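# Buckle the strap around the rolled mat

## Task

Fasten the strap's buckle so the strap is closed around the rolled-up mat.

## Robot and tools

Robot: two six-joint arms, left_arm and right_arm, each ending in a two-finger gripper. In the scene frame the origin sits at table-top height midway between the nominal bases, +x points out over the table, +z points up, and left_arm is on the +y side (arm names do not match image sides). Calibrated bases: left_arm at (+0.035, +0.444, +0.013) m, quat_wxyz (+1.000, 0, 0, -0.026); right_arm at (-0.033, -0.388, +0.013) m, quat_wxyz (+1.000, 0, 0, -0.028). Printed hand positions and orientations are in the scene frame and may be off by a few centimetres, more at long reach.

The gripper: fingers point along its +z axis and close along its x axis. end_effector_position is the point between the pads; fingertips extend 17.5 mm past it. A block about 10 cm long sticks out from the wrist 3 axis toward the gripper's -y side and rotates with it.

Row layout (used by execute_actions and move): one flat list of 18 numbers covering both arms, even if one arm stays still. First left_arm: six absolute joint angles in radians in the order shoulder pan, shoulder lift, elbow, wrist 1, wrist 2, wrist 3, then gripper position, force_limit, speed. Then the same nine for right_arm. Joint ranges: elbow -3.142 to 3.142, all others -6.283 to 6.283; real ends may differ by 0.010 rad, and a target too far past a range is refused or clipped (result says "joint sent to its limit"). Gripper numbers lie in [-1, 1] and are absolute commands, not offsets: position +1 is open (50 mm gap), pads meet near -0.65, -1 means close until stopped by the object. force_limit maps -1/0/+1 to roughly 20/102/185 N per pad; speed maps -1/0/+1 to 20/85/150 mm/s. Both start at +1. To leave a gripper unchanged, repeat its last three numbers; a 0 is a real command. New force_limit or speed only apply after a position change of at least 0.01.

Tools:
- execute_actions(actions, cameras): actions is a list of actions, each a table of up to 15 rows of 18 numbers, one row per 1/30 s step; a short table repeats its final row to fill 15 steps. An empty list returns state plus all camera images. cameras lists names to show, ["all"] or [].
- move(target, speed, blend, stop_force, zero, blocking, cameras): target is one 18-number row or a list of up to 15 rows, all absolute joint goals; joints move together so hands trace curves, with no collision avoidance. speed in rad/s for the joint with farthest to go, 0.01 to 3.14, default 0.5, single or one per target. blend in rad rounds corners in a list; 0 means stop at each. stop_force in N, 3 to 120, ends an arm's path when its wrist sensor feels that much push; use it with a low speed for touching, give the same finger numbers in every row, and omit it when moving away from something being pressed. zero (default true) re-zeroes the sensor before the move. blocking=false returns after about 0.5 s while the move runs; a new move then replaces it (not allowed with stop_force). The result adds a "move:" line: done, off_target, moving, held or fault, possibly naming arms, and limits=held if steps were withheld. Done does not mean nothing is touched.
- wait(seconds): 0 to 10, arms hold their last command; returns early if a running move ends.
- stop(cameras): brakes a running move; fingers keep going.
- zoom_image(camera, region): region [x0, y0, x1, y1] in pixels from the top-left, at most 504 by 504, of the newest image from cam_high, cam_low, cam_front, cam_over, cam_left_wrist or cam_right_wrist (all 896x504).
- zero_wrist_force(arm): arm is left_arm or right_arm; subtracts the present wrist reading from later ones without moving.
- finished_scene(scene): scene is the current scene's number; ends it irreversibly. Call only once the buckle stays closed with the robot let go.

Result lines: Joint positions, Joint velocities (or "within noise"), Joint targets (what joints are driven toward now), Joint torques (include arm weight, offset and noisy; positive means toward larger angles), Wrist force and Wrist torque in the gripper's own axes plus a peak line, end_effector pose and velocities, Tool commands, position_measured (gap in mm is about (250 - position_measured) x 0.202), and object_status: 0 moving, 1 stopped while opening, 2 stopped while closing (a grip), 3 reached the requested position or pads met. After sending -1, confirm a grip by status 2. "joint command not followed" means the clearance check between arms altered some steps.

Motion limits: joint targets change at most 3.14 rad/s and stay within 0.651 rad of the measured angle per step; hand speed is capped at 4 m/s. Motion lags commands by 0.09 to 0.22 s and fast moves may overshoot, so a result may show an arm short of its goal; resend the remainder.

What to avoid: a wrist joint can push only about 11.2 N m extra; contact torque limits are 135 N m for the three base joints and 25.2 N m for wrist joints, and an outside force near 150 N (plus or minus 25) also trips a fault, freezing that arm 10 s. Arms are stiff, so commanding even slightly past a firm contact can fault. Don't slam fixed or heavy things, don't let the arms or grippers press on each other, don't drop the mat, strap or buckle or release them while moving, and never let anything leave the table. Holding loads or straining toward unreachable poses heats motors; a MOTOR HOT line warns near 70 °C and 85 °C brakes the arm for 30 to 60 s. Loose objects may occasionally be nudged by outside pushes. Smooth, low-effort motion is preferred.

Each tool is called by a JSON object that holds its "method" and its "body".

## Session

{"method": "execute_actions", "body": {"actions": []}}

Scene clock: 0.00 s.
left_arm: end_effector_position=(+0.8428, +0.2902, +0.1138) position_measured=3 object_status=3 end_effector_quat_wxyz=(+0.025, +0.985, +0.112, +0.126) | right_arm: end_effector_position=(+0.5677, -0.4365, +0.3374) position_measured=3 object_status=3 end_effector_quat_wxyz=(+0.049, +0.980, -0.079, +0.176)
Joint positions: left_arm=[-0.322 -0.834 1.227 -2.21 -1.497 0.98] | right_arm=[3.428 -1.6 -1.673 -1.127 1.371 1.929]
Joint velocities: within noise
Joint torques (N m): no reading
Motor temperatures (°C): left_arm=[29 37 36 34 39 35] | right_arm=[44 40 26 30 49 43]
Wrist force (N): no reading
Wrist torque (N m): no reading
Wrist force, peak (N): no reading
Joint targets: left_arm=[-0.322 -0.834 1.227 -2.210 -1.497 0.980] | right_arm=[3.428 -1.600 -1.673 -1.127 1.371 1.929]
Tool commands: left_gripper/position=+1.0 left_gripper/force_limit=+1.0 left_gripper/speed=+1.0 right_gripper/position=+1.0 right_gripper/force_limit=+1.0 right_gripper/speed=+1.0

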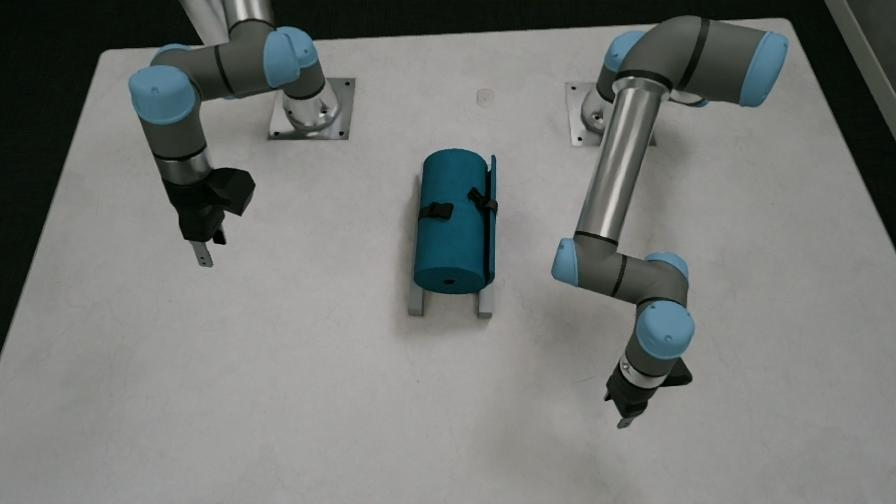

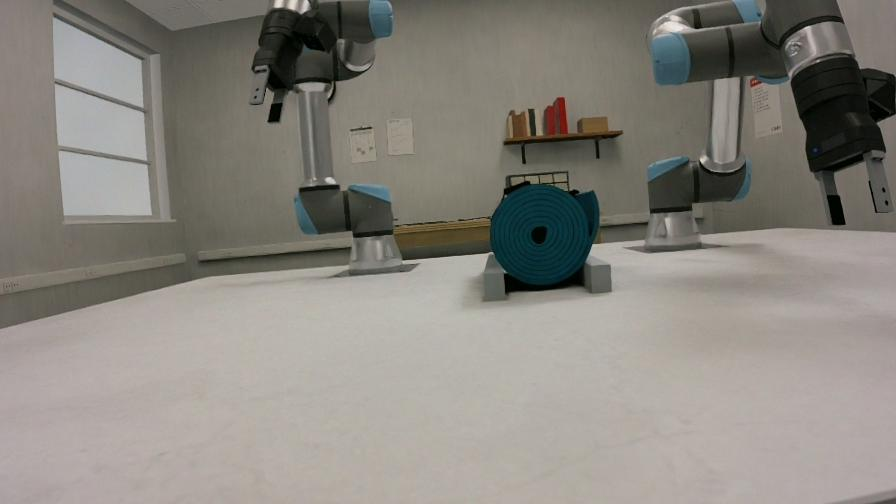

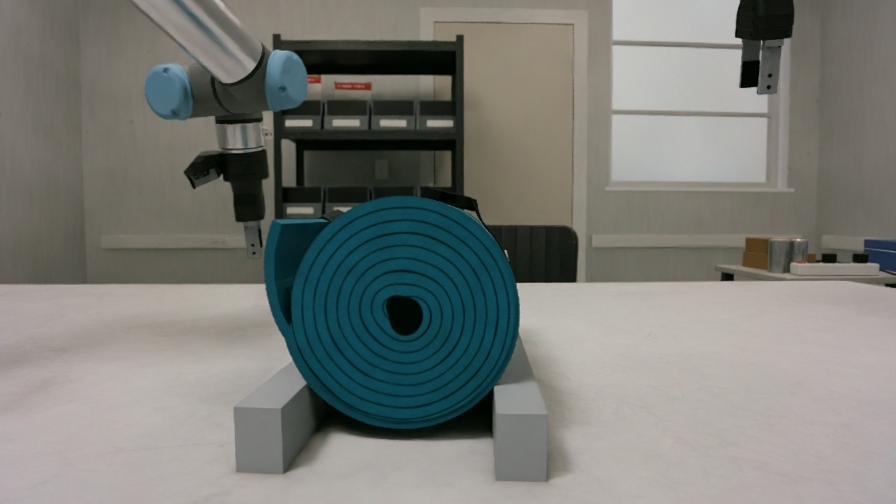

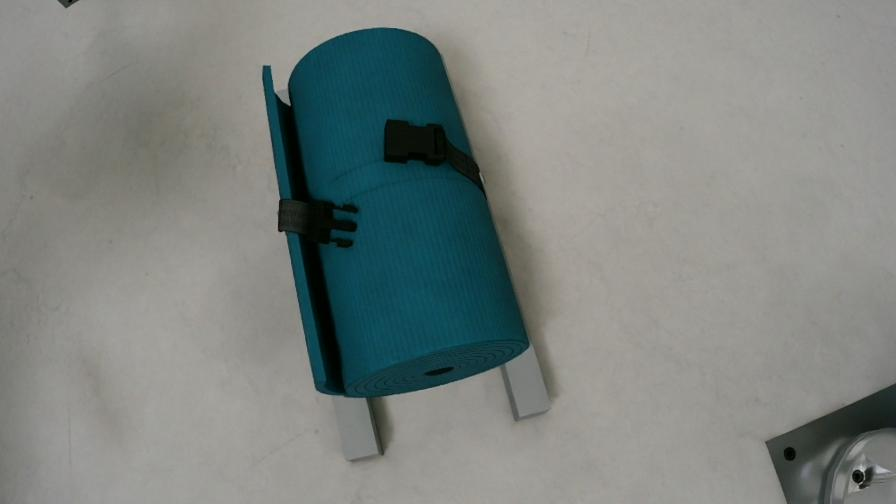

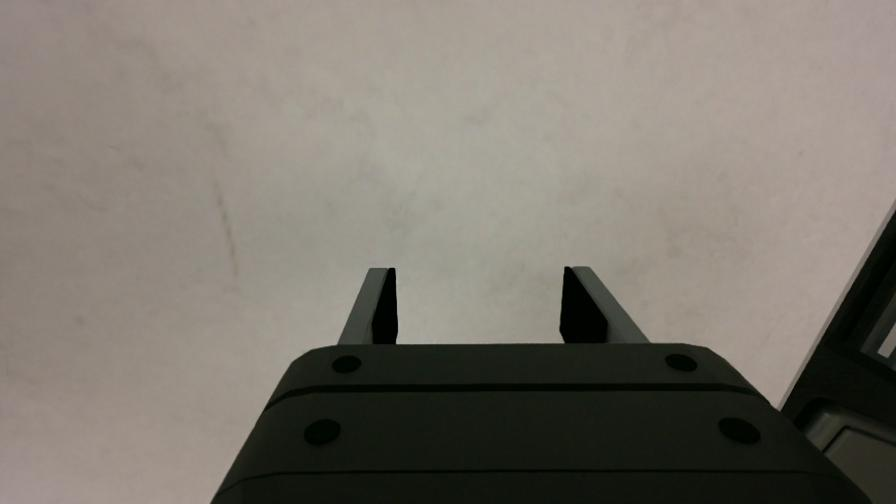

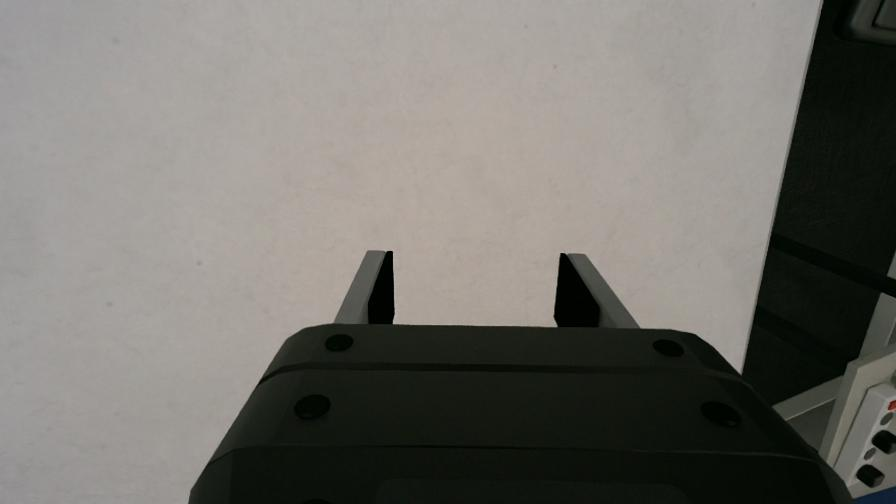

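{"method": "zoom_image", "body": {"camera": "cam_over", "region": [240, 90, 520, 270]}}

{"method": "zoom_image", "body": {"camera": "cam_high", "region": [390, 130, 530, 330]}}

{"method": "zoom_image", "body": {"camera": "cam_front", "region": [230, 160, 550, 340]}}

{"method": "zoom_image", "body": {"camera": "cam_low", "region": [460, 160, 640, 310]}}

Scaled by 1.800.

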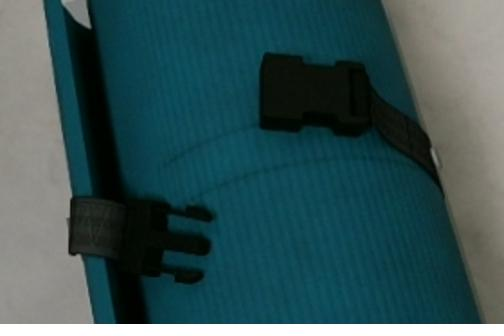

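Scaled by 2.520.

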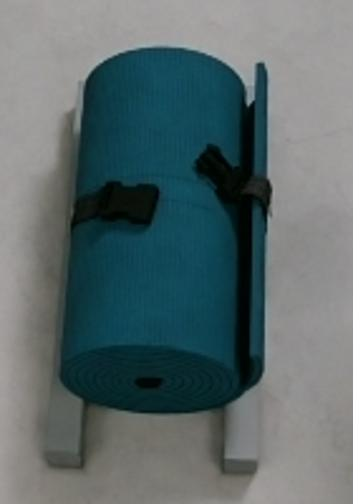

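Scaled by 1.575.

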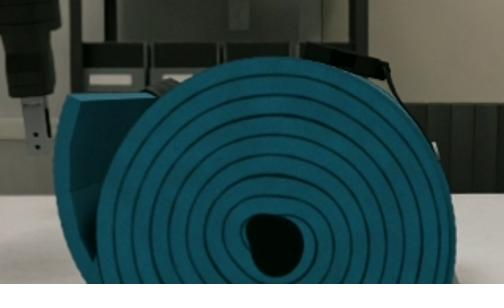

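Scaled by 2.800.

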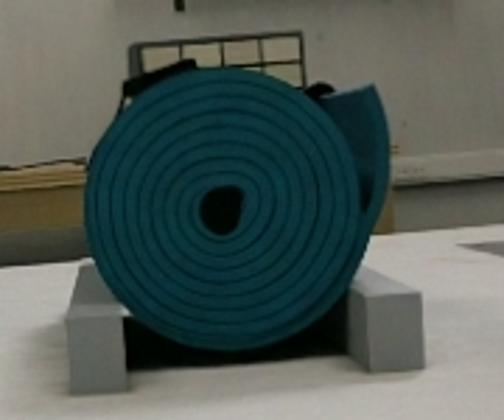

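{"method": "move", "body": {"target": [-0.748,-1.816,2.103,-2.250,-1.927,0.699,1,-0.7,0,3.812,-1.528,-1.886,-0.977,1.992,-0.887,1,-0.7,0], "speed": 1.0, "cameras": ["all"]}}

Scene clock: 88.93 s.
left_arm: end_effector_position=(+0.3851, +0.1450, +0.2902) position_measured=3 object_status=3 end_effector_quat_wxyz=(+0.259, +0.966, +0.000, +0.000) | right_arm: end_effector_position=(+0.4147, -0.1055, +0.3014) position_measured=3 object_status=3 end_effector_quat_wxyz=(+0.000, +0.000, +0.966, +0.259)
Joint positions: left_arm=[-0.748 -1.816 2.103 -2.25 -1.927 0.699] | right_arm=[3.812 -1.528 -1.886 -0.977 1.992 -0.887]
Joint torques (N m): left_arm=[9.34 -13.56 -28.65 -4.28 0.88 2.42] | right_arm=[-7.1 18.72 33.54 2.26 -1.93 -0.82]
Wrist force (N): left_arm=[-0.3 -0.8 0.9] | right_arm=[-0.7 0.2 0.0]
Wrist torque (N m): left_arm=[-0.09 0.09 -0.06] | right_arm=[0.04 0.10 -0.16]
Wrist force, peak (N): left_arm=[-1.7 -1.1 0.6] | right_arm=[0.3 1.2 0.2]
Joint targets: left_arm=[-0.748 -1.816 2.103 -2.250 -1.927 0.699] | right_arm=[3.812 -1.528 -1.886 -0.977 1.992 -0.887]
move: done

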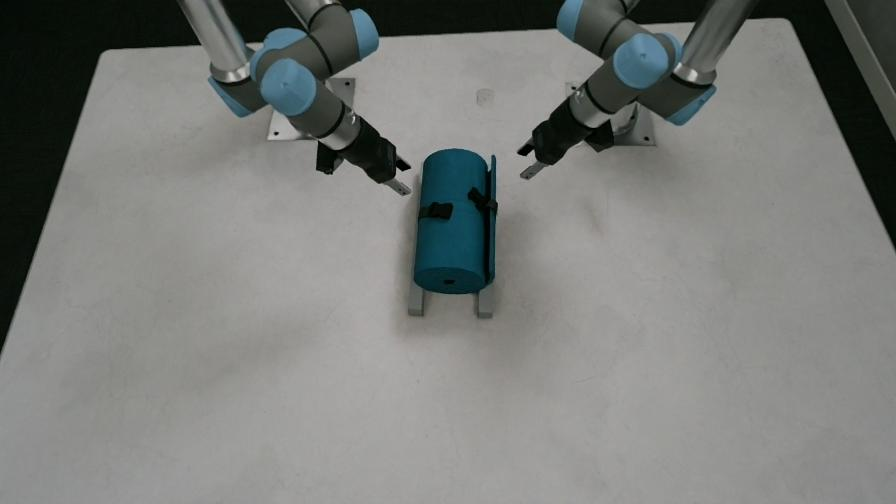

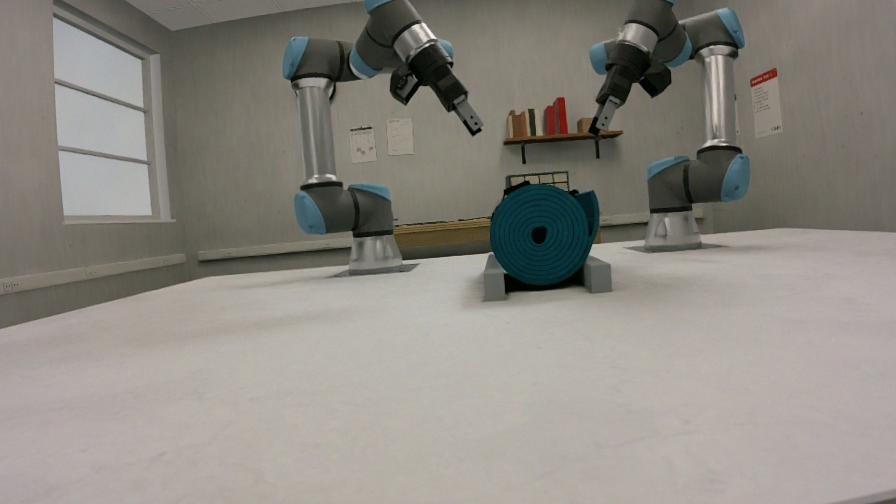

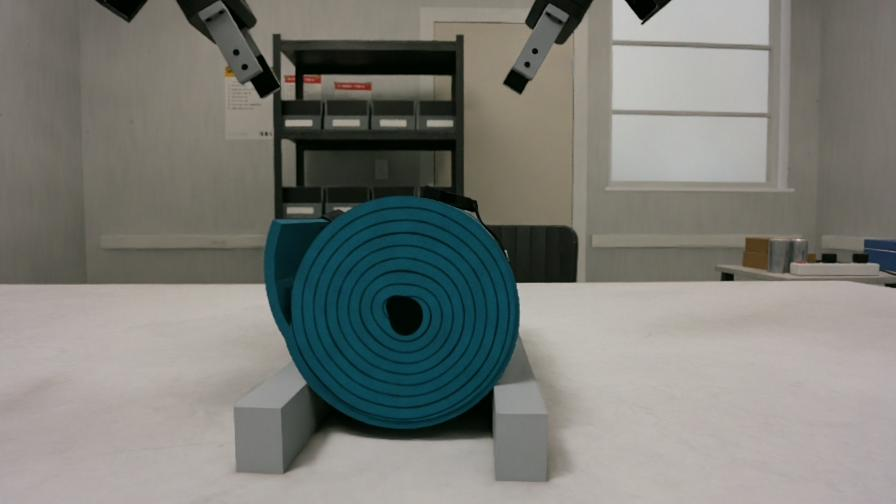

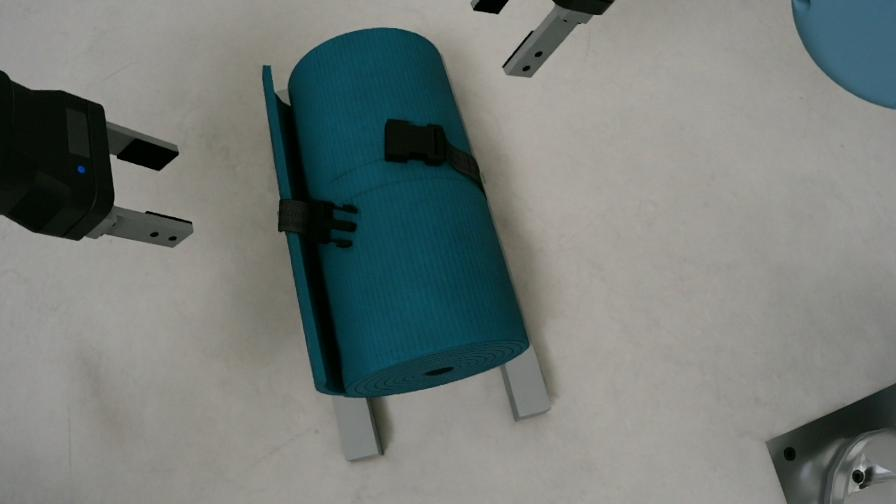

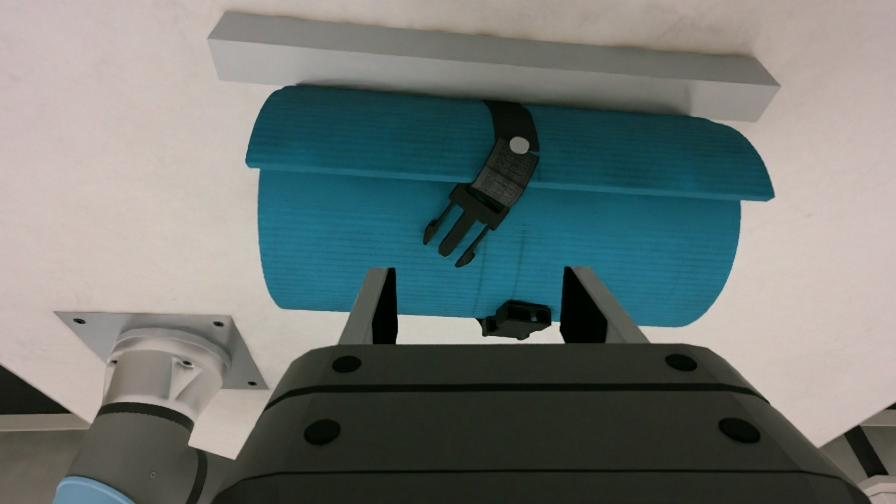

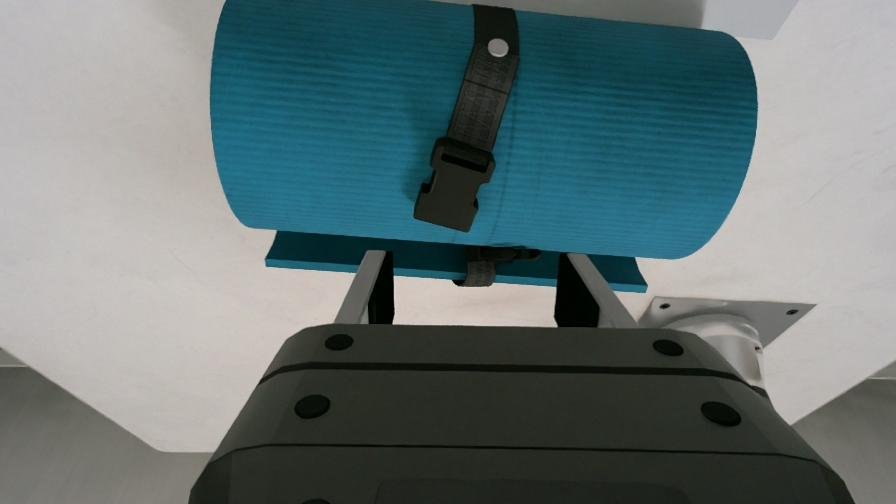

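{"method": "move", "body": {"target": [-0.6121,-1.4386,2.4001,-3.2535,-2.2718,0.6328,1,-0.7,0,3.7695,-1.6501,-2.0696,-0.5662,2.1421,-0.872,1,-0.7,0], "speed": 0.8, "cameras": ["cam_front","cam_over","cam_left_wrist","cam_right_wrist"]}}

Scene clock: 170.23 s.
left_arm: end_effector_position=(+0.3973, +0.1175, +0.1919) position_measured=3 object_status=3 end_effector_quat_wxyz=(+0.461, +0.887, +0.000, +0.000) | right_arm: end_effector_position=(+0.4198, -0.0884, +0.2273) position_measured=3 object_status=3 end_effector_quat_wxyz=(+0.000, +0.000, +0.940, +0.342)
Joint positions: left_arm=[-0.612 -1.439 2.4 -3.253 -2.272 0.633] | right_arm=[3.769 -1.65 -2.07 -0.566 2.142 -0.872]
Joint torques (N m): left_arm=[-7.99 -25.79 -20.61 -5.05 -0.64 2.51] | right_arm=[6.55 34.29 30.64 3.93 -1.71 -0.1]
Wrist force (N): left_arm=[-0.4 -1.6 1.3] | right_arm=[-1.0 -0.1 0.1]
Wrist torque (N m): left_arm=[-0.21 0.20 -0.12] | right_arm=[0.01 0.21 -0.28]
Wrist force, peak (N): left_arm=[-0.6 -2.9 1.4] | right_arm=[-0.5 0.7 -0.9]
Joint targets: left_arm=[-0.612 -1.439 2.400 -3.253 -2.272 0.633] | right_arm=[3.769 -1.650 -2.070 -0.566 2.142 -0.872]
move: done
Images, in order (width x height): cam_front 896x504, cam_over 896x504, cam_left_wrist 896x504, cam_right_wrist 896x504.

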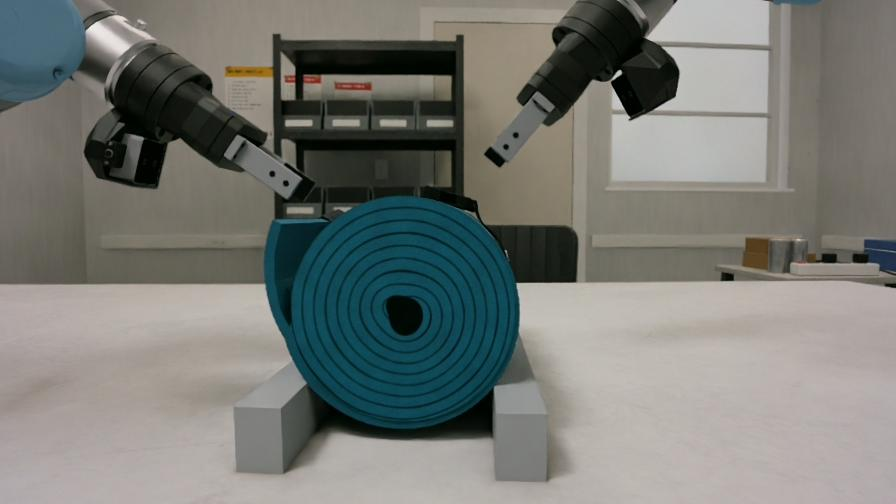

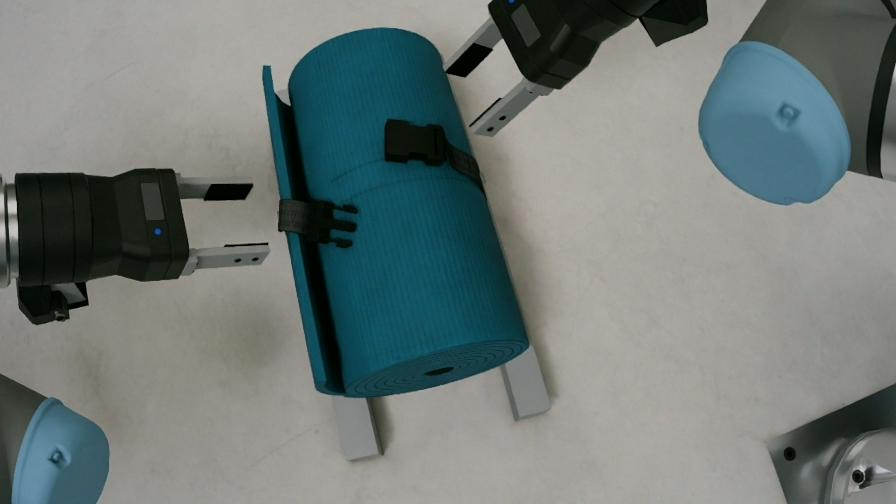

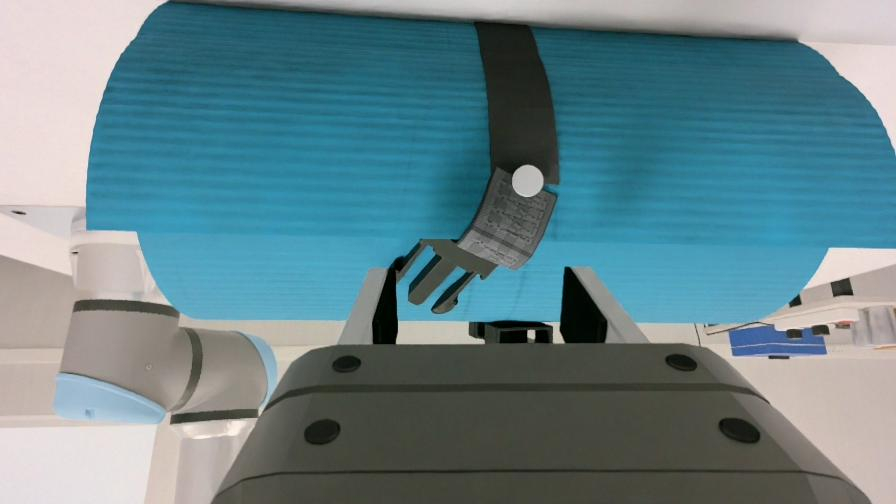

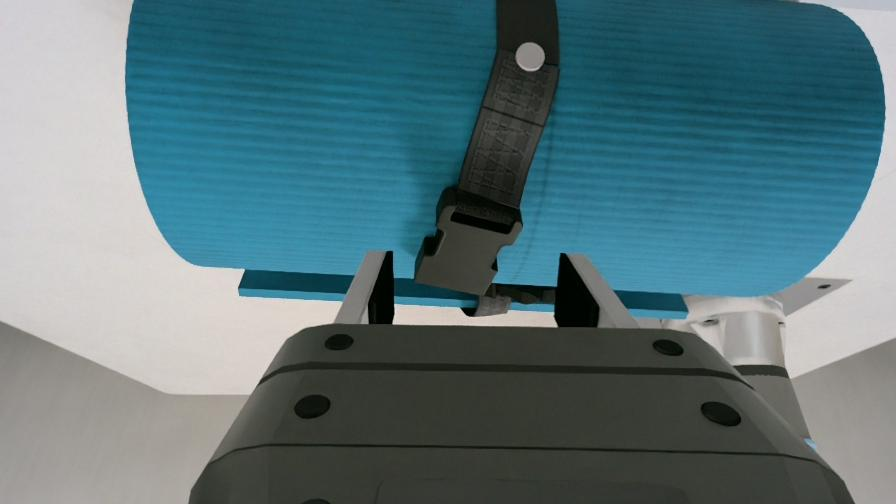

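{"method": "move", "body": {"target": [-0.7098,-1.2912,2.3713,-3.4287,-2.2051,0.99,1,-0.7,0,3.8273,-1.7602,-2.1049,-0.3880,2.1173,-0.53,1,-0.7,0], "speed": 0.12, "stop_force": 8, "cameras": ["cam_front","cam_over","cam_low","cam_left_wrist","cam_right_wrist"]}}

Scene clock: 191.50 s.
left_arm: end_effector_position=(+0.3982, +0.0836, +0.1687) position_measured=3 object_status=3 end_effector_quat_wxyz=(+0.455, +0.876, -0.142, +0.074) | right_arm: end_effector_position=(+0.4199, -0.0571, +0.1800) position_measured=3 object_status=3 end_effector_quat_wxyz=(-0.046, +0.128, +0.931, +0.339)
Joint positions: left_arm=[-0.682 -1.333 2.379 -3.379 -2.224 0.889] | right_arm=[3.826 -1.757 -2.104 -0.393 2.118 -0.539]
Joint torques (N m): left_arm=[8.47 -21.12 -7.07 -4.6 -1.32 2.43] | right_arm=[-4.78 33.16 24.93 3.71 3.76 1.09]
Wrist force (N): left_arm=[0.6 3.2 -5.8] | right_arm=[-1.6 2.4 -8.4]
Wrist torque (N m): left_arm=[-0.27 -0.06 -0.24] | right_arm=[0.08 -0.01 -0.33]
Wrist force, peak (N): left_arm=[-0.1 6.7 -13.9] | right_arm=[0.4 1.3 -25.6]
Joint targets: left_arm=[-0.682 -1.333 2.379 -3.379 -2.224 0.889] | right_arm=[3.826 -1.757 -2.104 -0.393 2.118 -0.539]
move: contact (left_arm, right_arm); left_arm: the wrist 3 is farthest, 0.101 rad from its target
Images, in order (width x height): cam_low 896x504, cam_front 896x504, cam_over 896x504, cam_left_wrist 896x504, cam_right_wrist 896x504.

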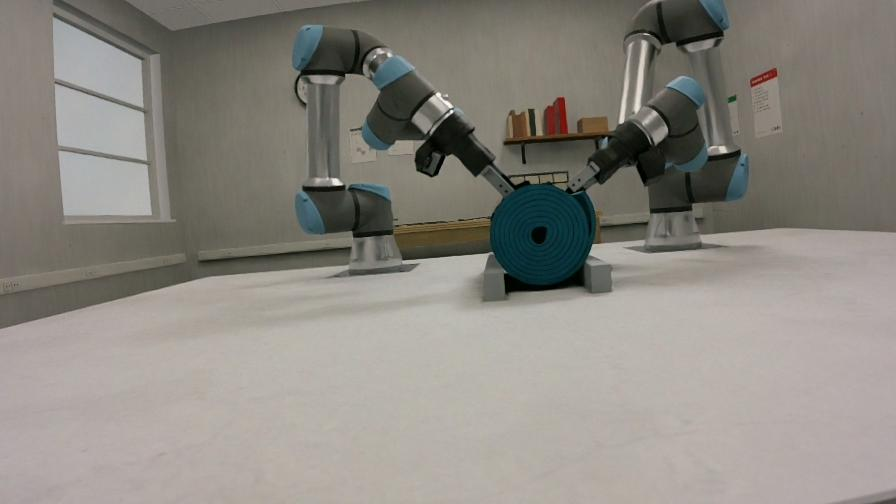

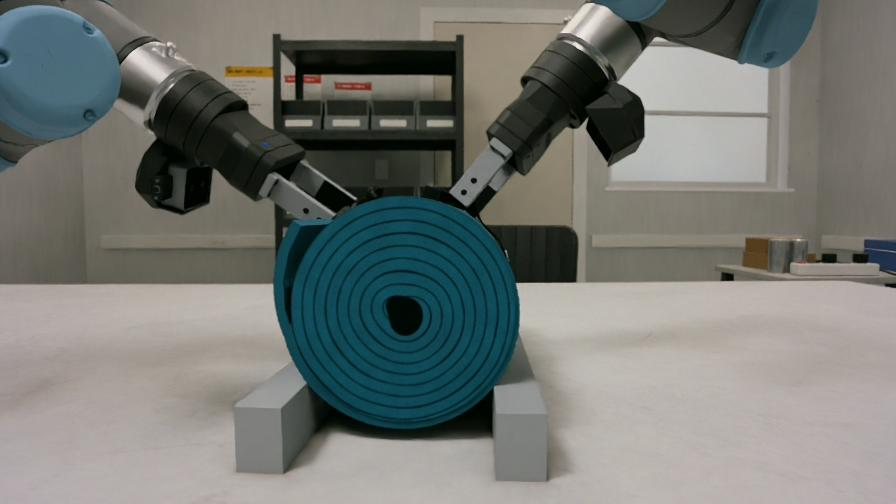

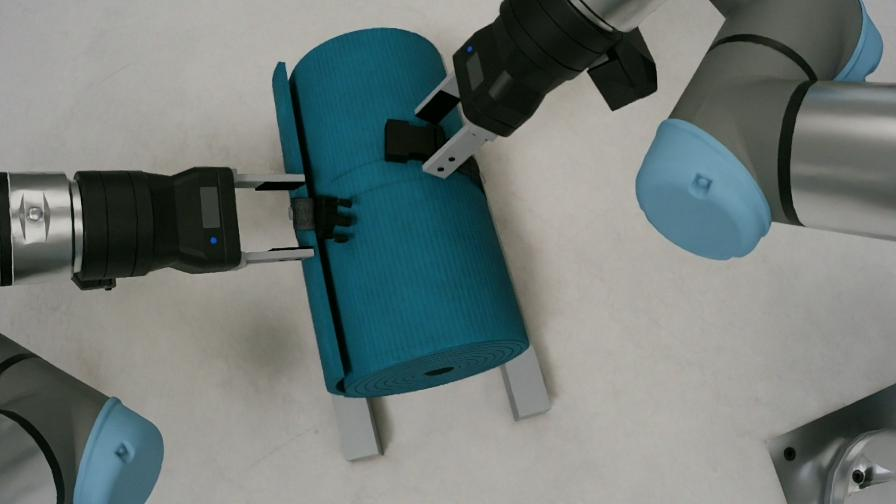

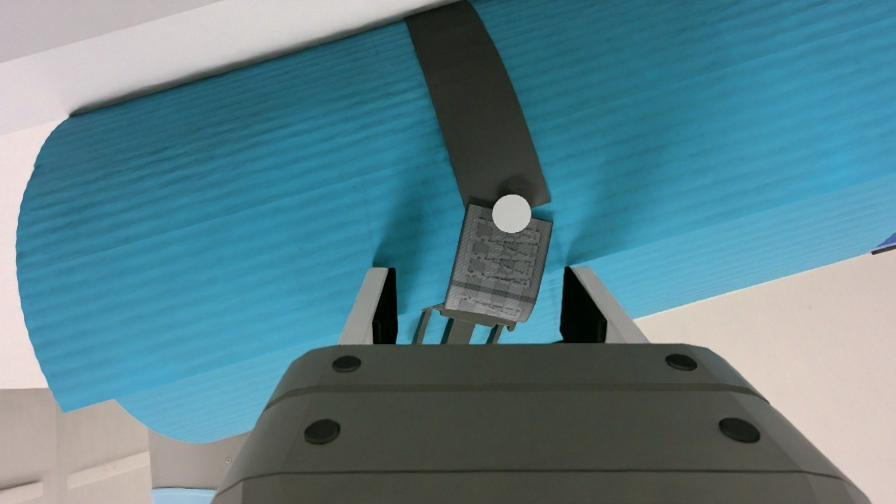

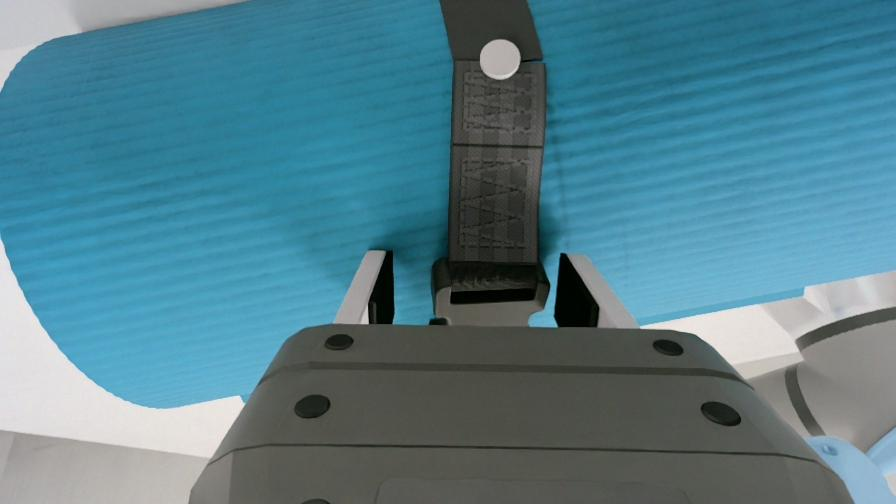

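{"method": "move", "body": {"target": [-0.7362,-1.5497,2.3068,-2.8959,-2.0620,1.08,1,-0.7,0,3.826,-1.757,-2.104,-0.393,2.118,-0.539,-1,-0.6,-1], "speed": 0.5, "cameras": ["cam_front","cam_over","cam_left_wrist","cam_right_wrist"]}}

Scene clock: 209.03 s.
left_arm: end_effector_position=(+0.3964, +0.0961, +0.1919) position_measured=3 object_status=3 end_effector_quat_wxyz=(+0.350, +0.911, -0.205, +0.079) | right_arm: end_effector_position=(+0.4198, -0.0570, +0.1801) position_measured=83 object_status=2 end_effector_quat_wxyz=(-0.046, +0.128, +0.931, +0.339)
Joint positions: left_arm=[-0.736 -1.55 2.307 -2.896 -2.062 1.08] | right_arm=[3.826 -1.757 -2.104 -0.393 2.118 -0.539]
Joint torques (N m): left_arm=[8.55 -20.99 -12.68 -2.1 -1.58 -1.73] | right_arm=[6 37.72 10.84 2.37 3.74 -0.81]
Wrist force (N): left_arm=[-0.2 -1.3 0.8] | right_arm=[-1.1 0.1 0.0]
Wrist torque (N m): left_arm=[-0.20 0.10 -0.08] | right_arm=[0.01 0.22 -0.26]
Wrist force, peak (N): left_arm=[0.5 3.1 -6.3] | right_arm=[-1.5 2.7 -8.7]
Joint targets: left_arm=[-0.736 -1.550 2.307 -2.896 -2.062 1.080] | right_arm=[3.826 -1.757 -2.104 -0.393 2.118 -0.539]
move: done
Images, in order (width x height): cam_front 896x504, cam_over 896x504, cam_left_wrist 896x504, cam_right_wrist 896x504.

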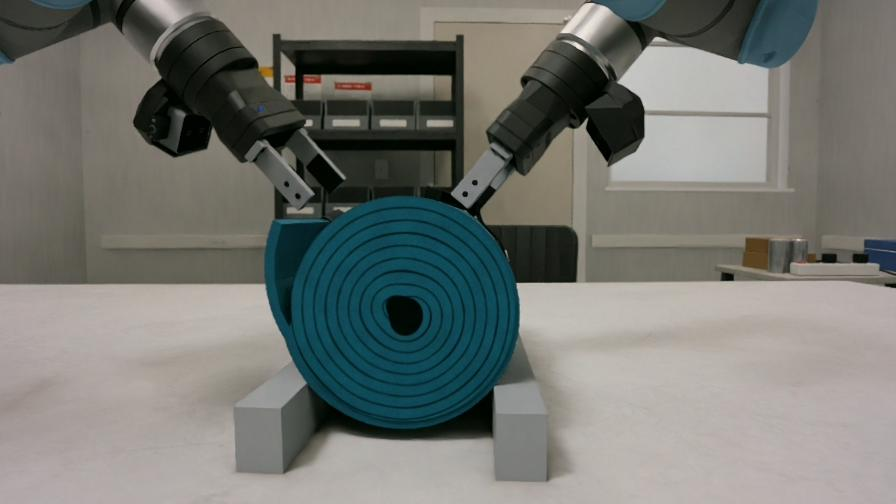

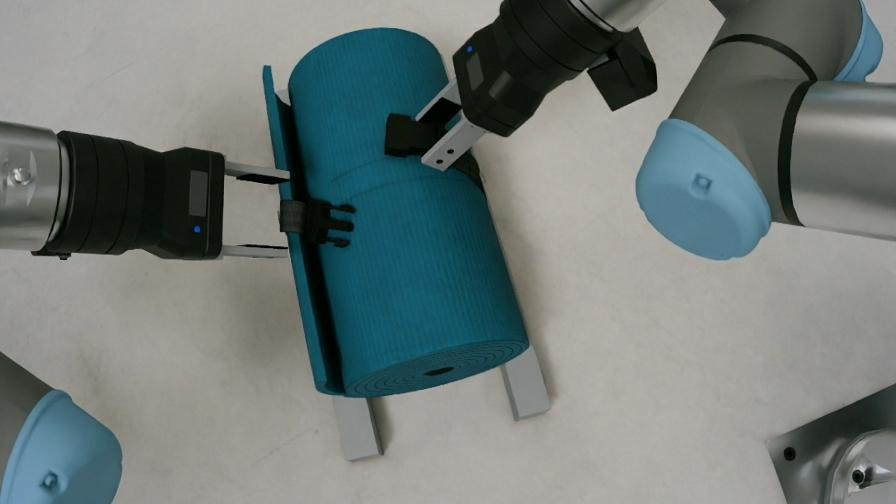

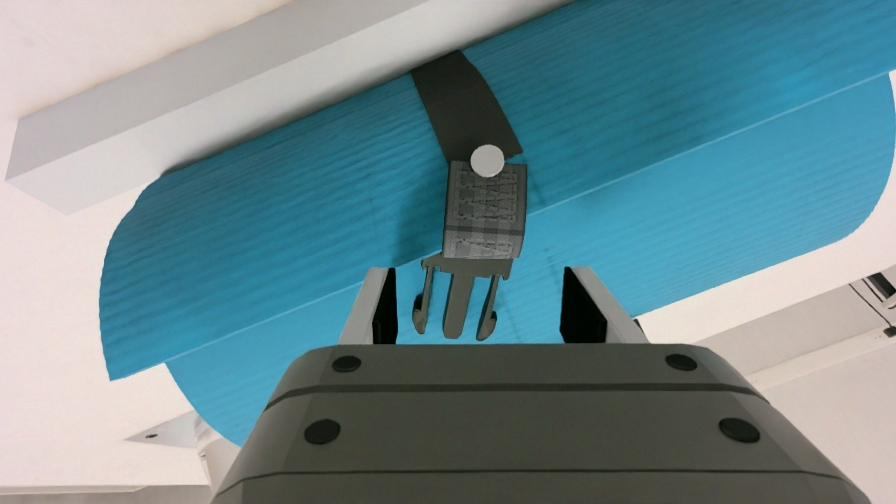

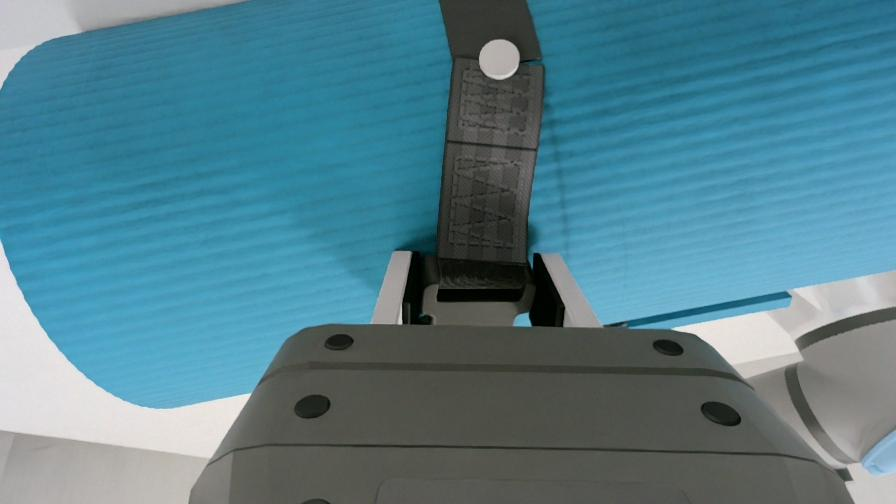

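{"method": "move", "body": {"target": [-0.7784,-1.4594,2.3084,-3.0063,-2.0390,1.04,1,-0.7,0,3.826,-1.757,-2.104,-0.393,2.118,-0.539,-1,-0.6,-1], "speed": 0.12, "stop_force": 8, "cameras": ["cam_front","cam_over","cam_left_wrist"]}}

Scene clock: 216.23 s.
left_arm: end_effector_position=(+0.3967, +0.0790, +0.1729) position_measured=3 object_status=3 end_effector_quat_wxyz=(+0.349, +0.911, -0.205, +0.079) | right_arm: end_effector_position=(+0.4198, -0.0570, +0.1801) position_measured=83 object_status=2 end_effector_quat_wxyz=(-0.046, +0.128, +0.931, +0.339)
Joint positions: left_arm=[-0.767 -1.484 2.308 -2.977 -2.045 1.051] | right_arm=[3.826 -1.757 -2.104 -0.393 2.118 -0.539]
Joint torques (N m): left_arm=[-1.22 -12.9 -19.66 -4.63 -1.66 -1.66] | right_arm=[2.59 35.84 10.06 3.92 3.55 -0.85]
Wrist force (N): left_arm=[1.9 2.7 -5.2] | right_arm=[-1.2 0.2 0.1]
Wrist torque (N m): left_arm=[-0.24 -0.10 -0.31] | right_arm=[0.02 0.25 -0.26]
Wrist force, peak (N): left_arm=[2.1 8.0 -19.8] | right_arm=[-1.3 -0.1 0.0]
Joint targets: left_arm=[-0.767 -1.484 2.308 -2.977 -2.045 1.051] | right_arm=[3.826 -1.757 -2.104 -0.393 2.118 -0.539]
move: contact (left_arm); left_arm: the wrist 1 is farthest, 0.030 rad from its target
Images, in order (width x height): cam_front 896x504, cam_over 896x504, cam_left_wrist 896x504.

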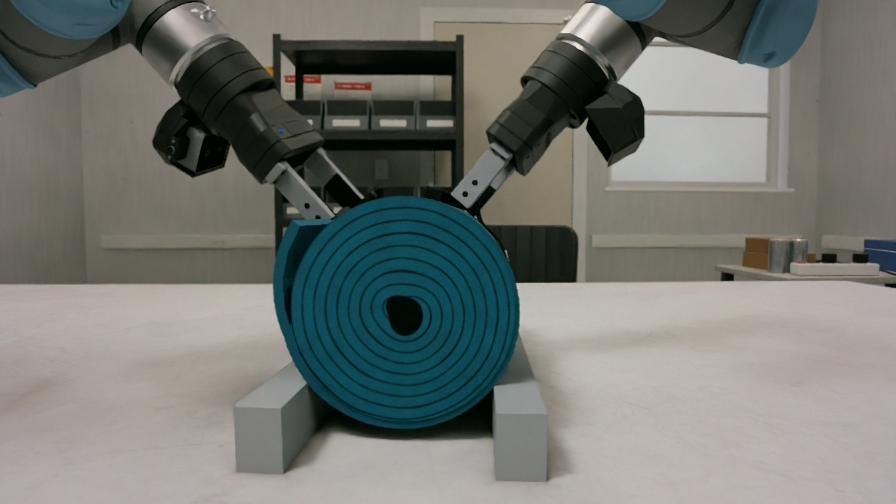

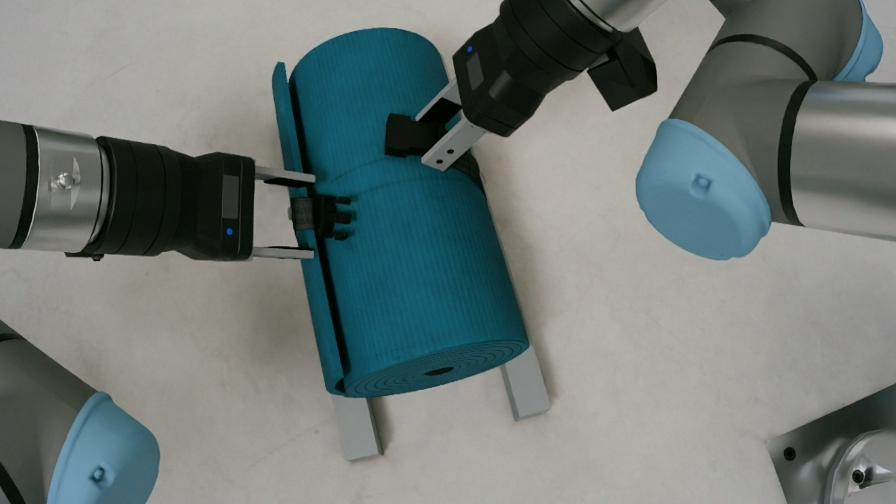

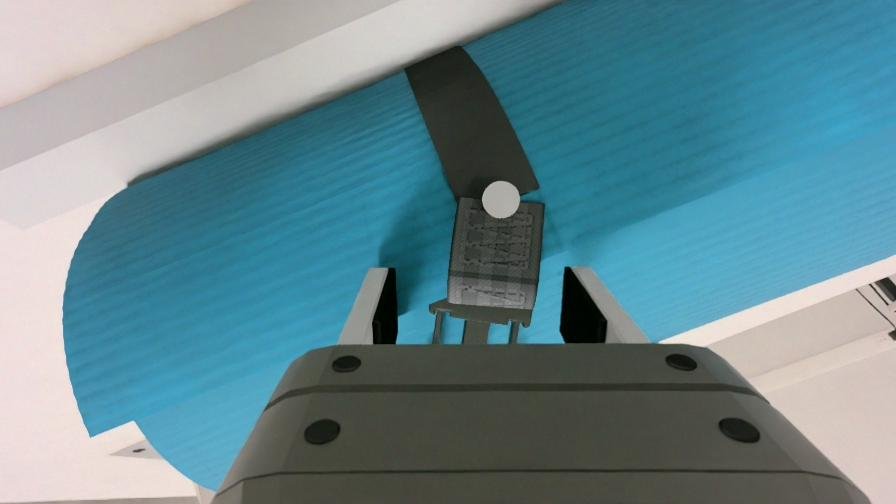

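{"method": "move", "body": {"target": [-0.7616,-1.505,2.2951,-2.9401,-2.0482,1.032,1,-0.7,0,3.826,-1.757,-2.104,-0.393,2.118,-0.539,-1,-0.6,-1], "speed": 0.2}}

{"method": "move", "body": {"target": [-0.7848,-1.4532,2.2943,-3.0009,-2.0354,1.01,1,-0.7,0,3.826,-1.757,-2.104,-0.393,2.118,-0.539,-1,-0.6,-1], "speed": 0.1, "stop_force": 20, "cameras": ["cam_front","cam_over","cam_left_wrist"]}}

Scene clock: 237.27 s.
left_arm: end_effector_position=(+0.3983, +0.0803, +0.1828) position_measured=3 object_status=3 end_effector_quat_wxyz=(+0.350, +0.913, -0.194, +0.075) end_effector_velocity=(+0.000, +0.000, +0.000) end_effector_angular_velocity=(-0.002, -0.003, +0.000) | right_arm: end_effector_position=(+0.4198, -0.0570, +0.1801) position_measured=83 object_status=2 end_effector_quat_wxyz=(-0.046, +0.128, +0.931, +0.339)
Joint positions: left_arm=[-0.762 -1.505 2.295 -2.94 -2.048 1.032] | right_arm=[3.826 -1.757 -2.104 -0.393 2.118 -0.539]
Joint velocities: left_arm=[0.001 0.001 0.001 -0.005 0 0.002] | right_arm=[within noise]
Joint torques (N m): left_arm=[1.17 -16.36 -13.59 -6.12 -1.73 2.13] | right_arm=[0.34 35.29 11.04 4.76 3.36 -0.76]
Wrist force (N): left_arm=[-0.2 -1.3 0.6] | right_arm=[-1.0 0.0 -0.1]
Wrist torque (N m): left_arm=[-0.19 0.09 -0.06] | right_arm=[-0.03 0.21 -0.26]
Wrist force, peak (N): left_arm=[2.0 2.9 -5.8] | right_arm=[-1.3 -0.1 -0.3]
Joint targets: left_arm=[-0.762 -1.505 2.295 -2.940 -2.048 1.032] | right_arm=[3.826 -1.757 -2.104 -0.393 2.118 -0.539]
move: done

Scene clock: 238.47 s.
left_arm: end_effector_position=(+0.3984, +0.0737, +0.1754) position_measured=3 object_status=3 end_effector_quat_wxyz=(+0.350, +0.913, -0.194, +0.075) | right_arm: end_effector_position=(+0.4198, -0.0570, +0.1801) position_measured=83 object_status=2 end_effector_quat_wxyz=(-0.046, +0.128, +0.931, +0.339)
Joint positions: left_arm=[-0.773 -1.48 2.295 -2.97 -2.042 1.021] | right_arm=[3.826 -1.757 -2.104 -0.393 2.118 -0.539]
Joint torques (N m): left_arm=[5.57 -7.52 -7.38 -3.58 -0.67 0.86] | right_arm=[-0.71 34.73 11.58 4.85 3.35 -0.75]
Wrist force (N): left_arm=[0.9 6.9 -16.7] | right_arm=[-1.0 0.2 0.2]
Wrist torque (N m): left_arm=[-0.20 -0.40 -0.38] | right_arm=[0.01 0.24 -0.26]
Wrist force, peak (N): left_arm=[-1.3 10.5 -34.4] | right_arm=[-1.2 0.1 0.3]
Joint targets: left_arm=[-0.773 -1.480 2.295 -2.970 -2.042 1.021] | right_arm=[3.826 -1.757 -2.104 -0.393 2.118 -0.539]
move: contact (left_arm); left_arm: the wrist 1 is farthest, 0.031 rad from its target
Images, in order (width x height): cam_front 896x504, cam_over 896x504, cam_left_wrist 896x504.

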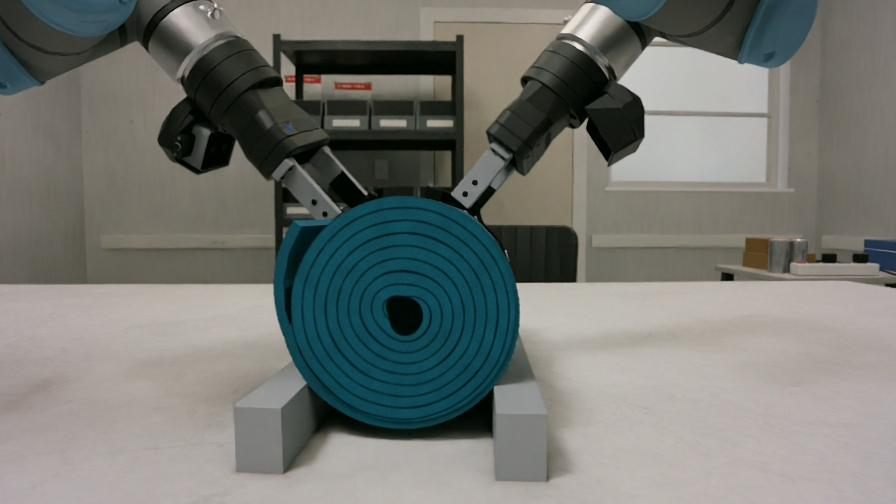

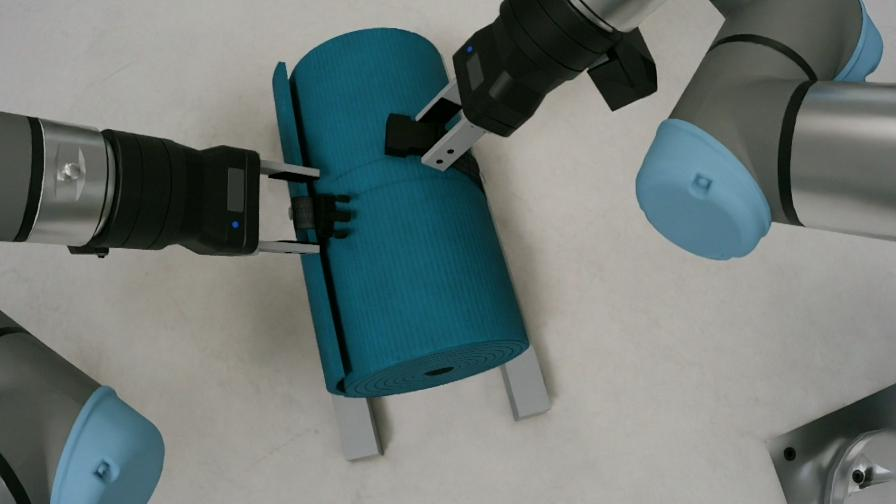

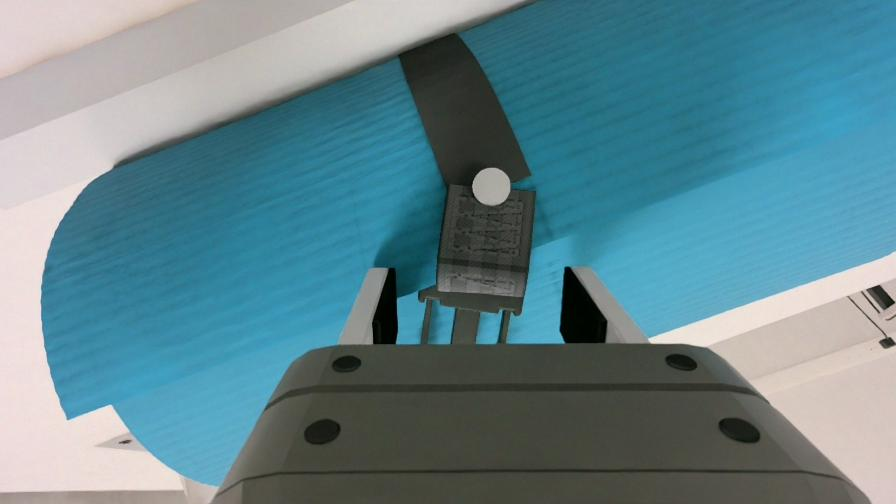

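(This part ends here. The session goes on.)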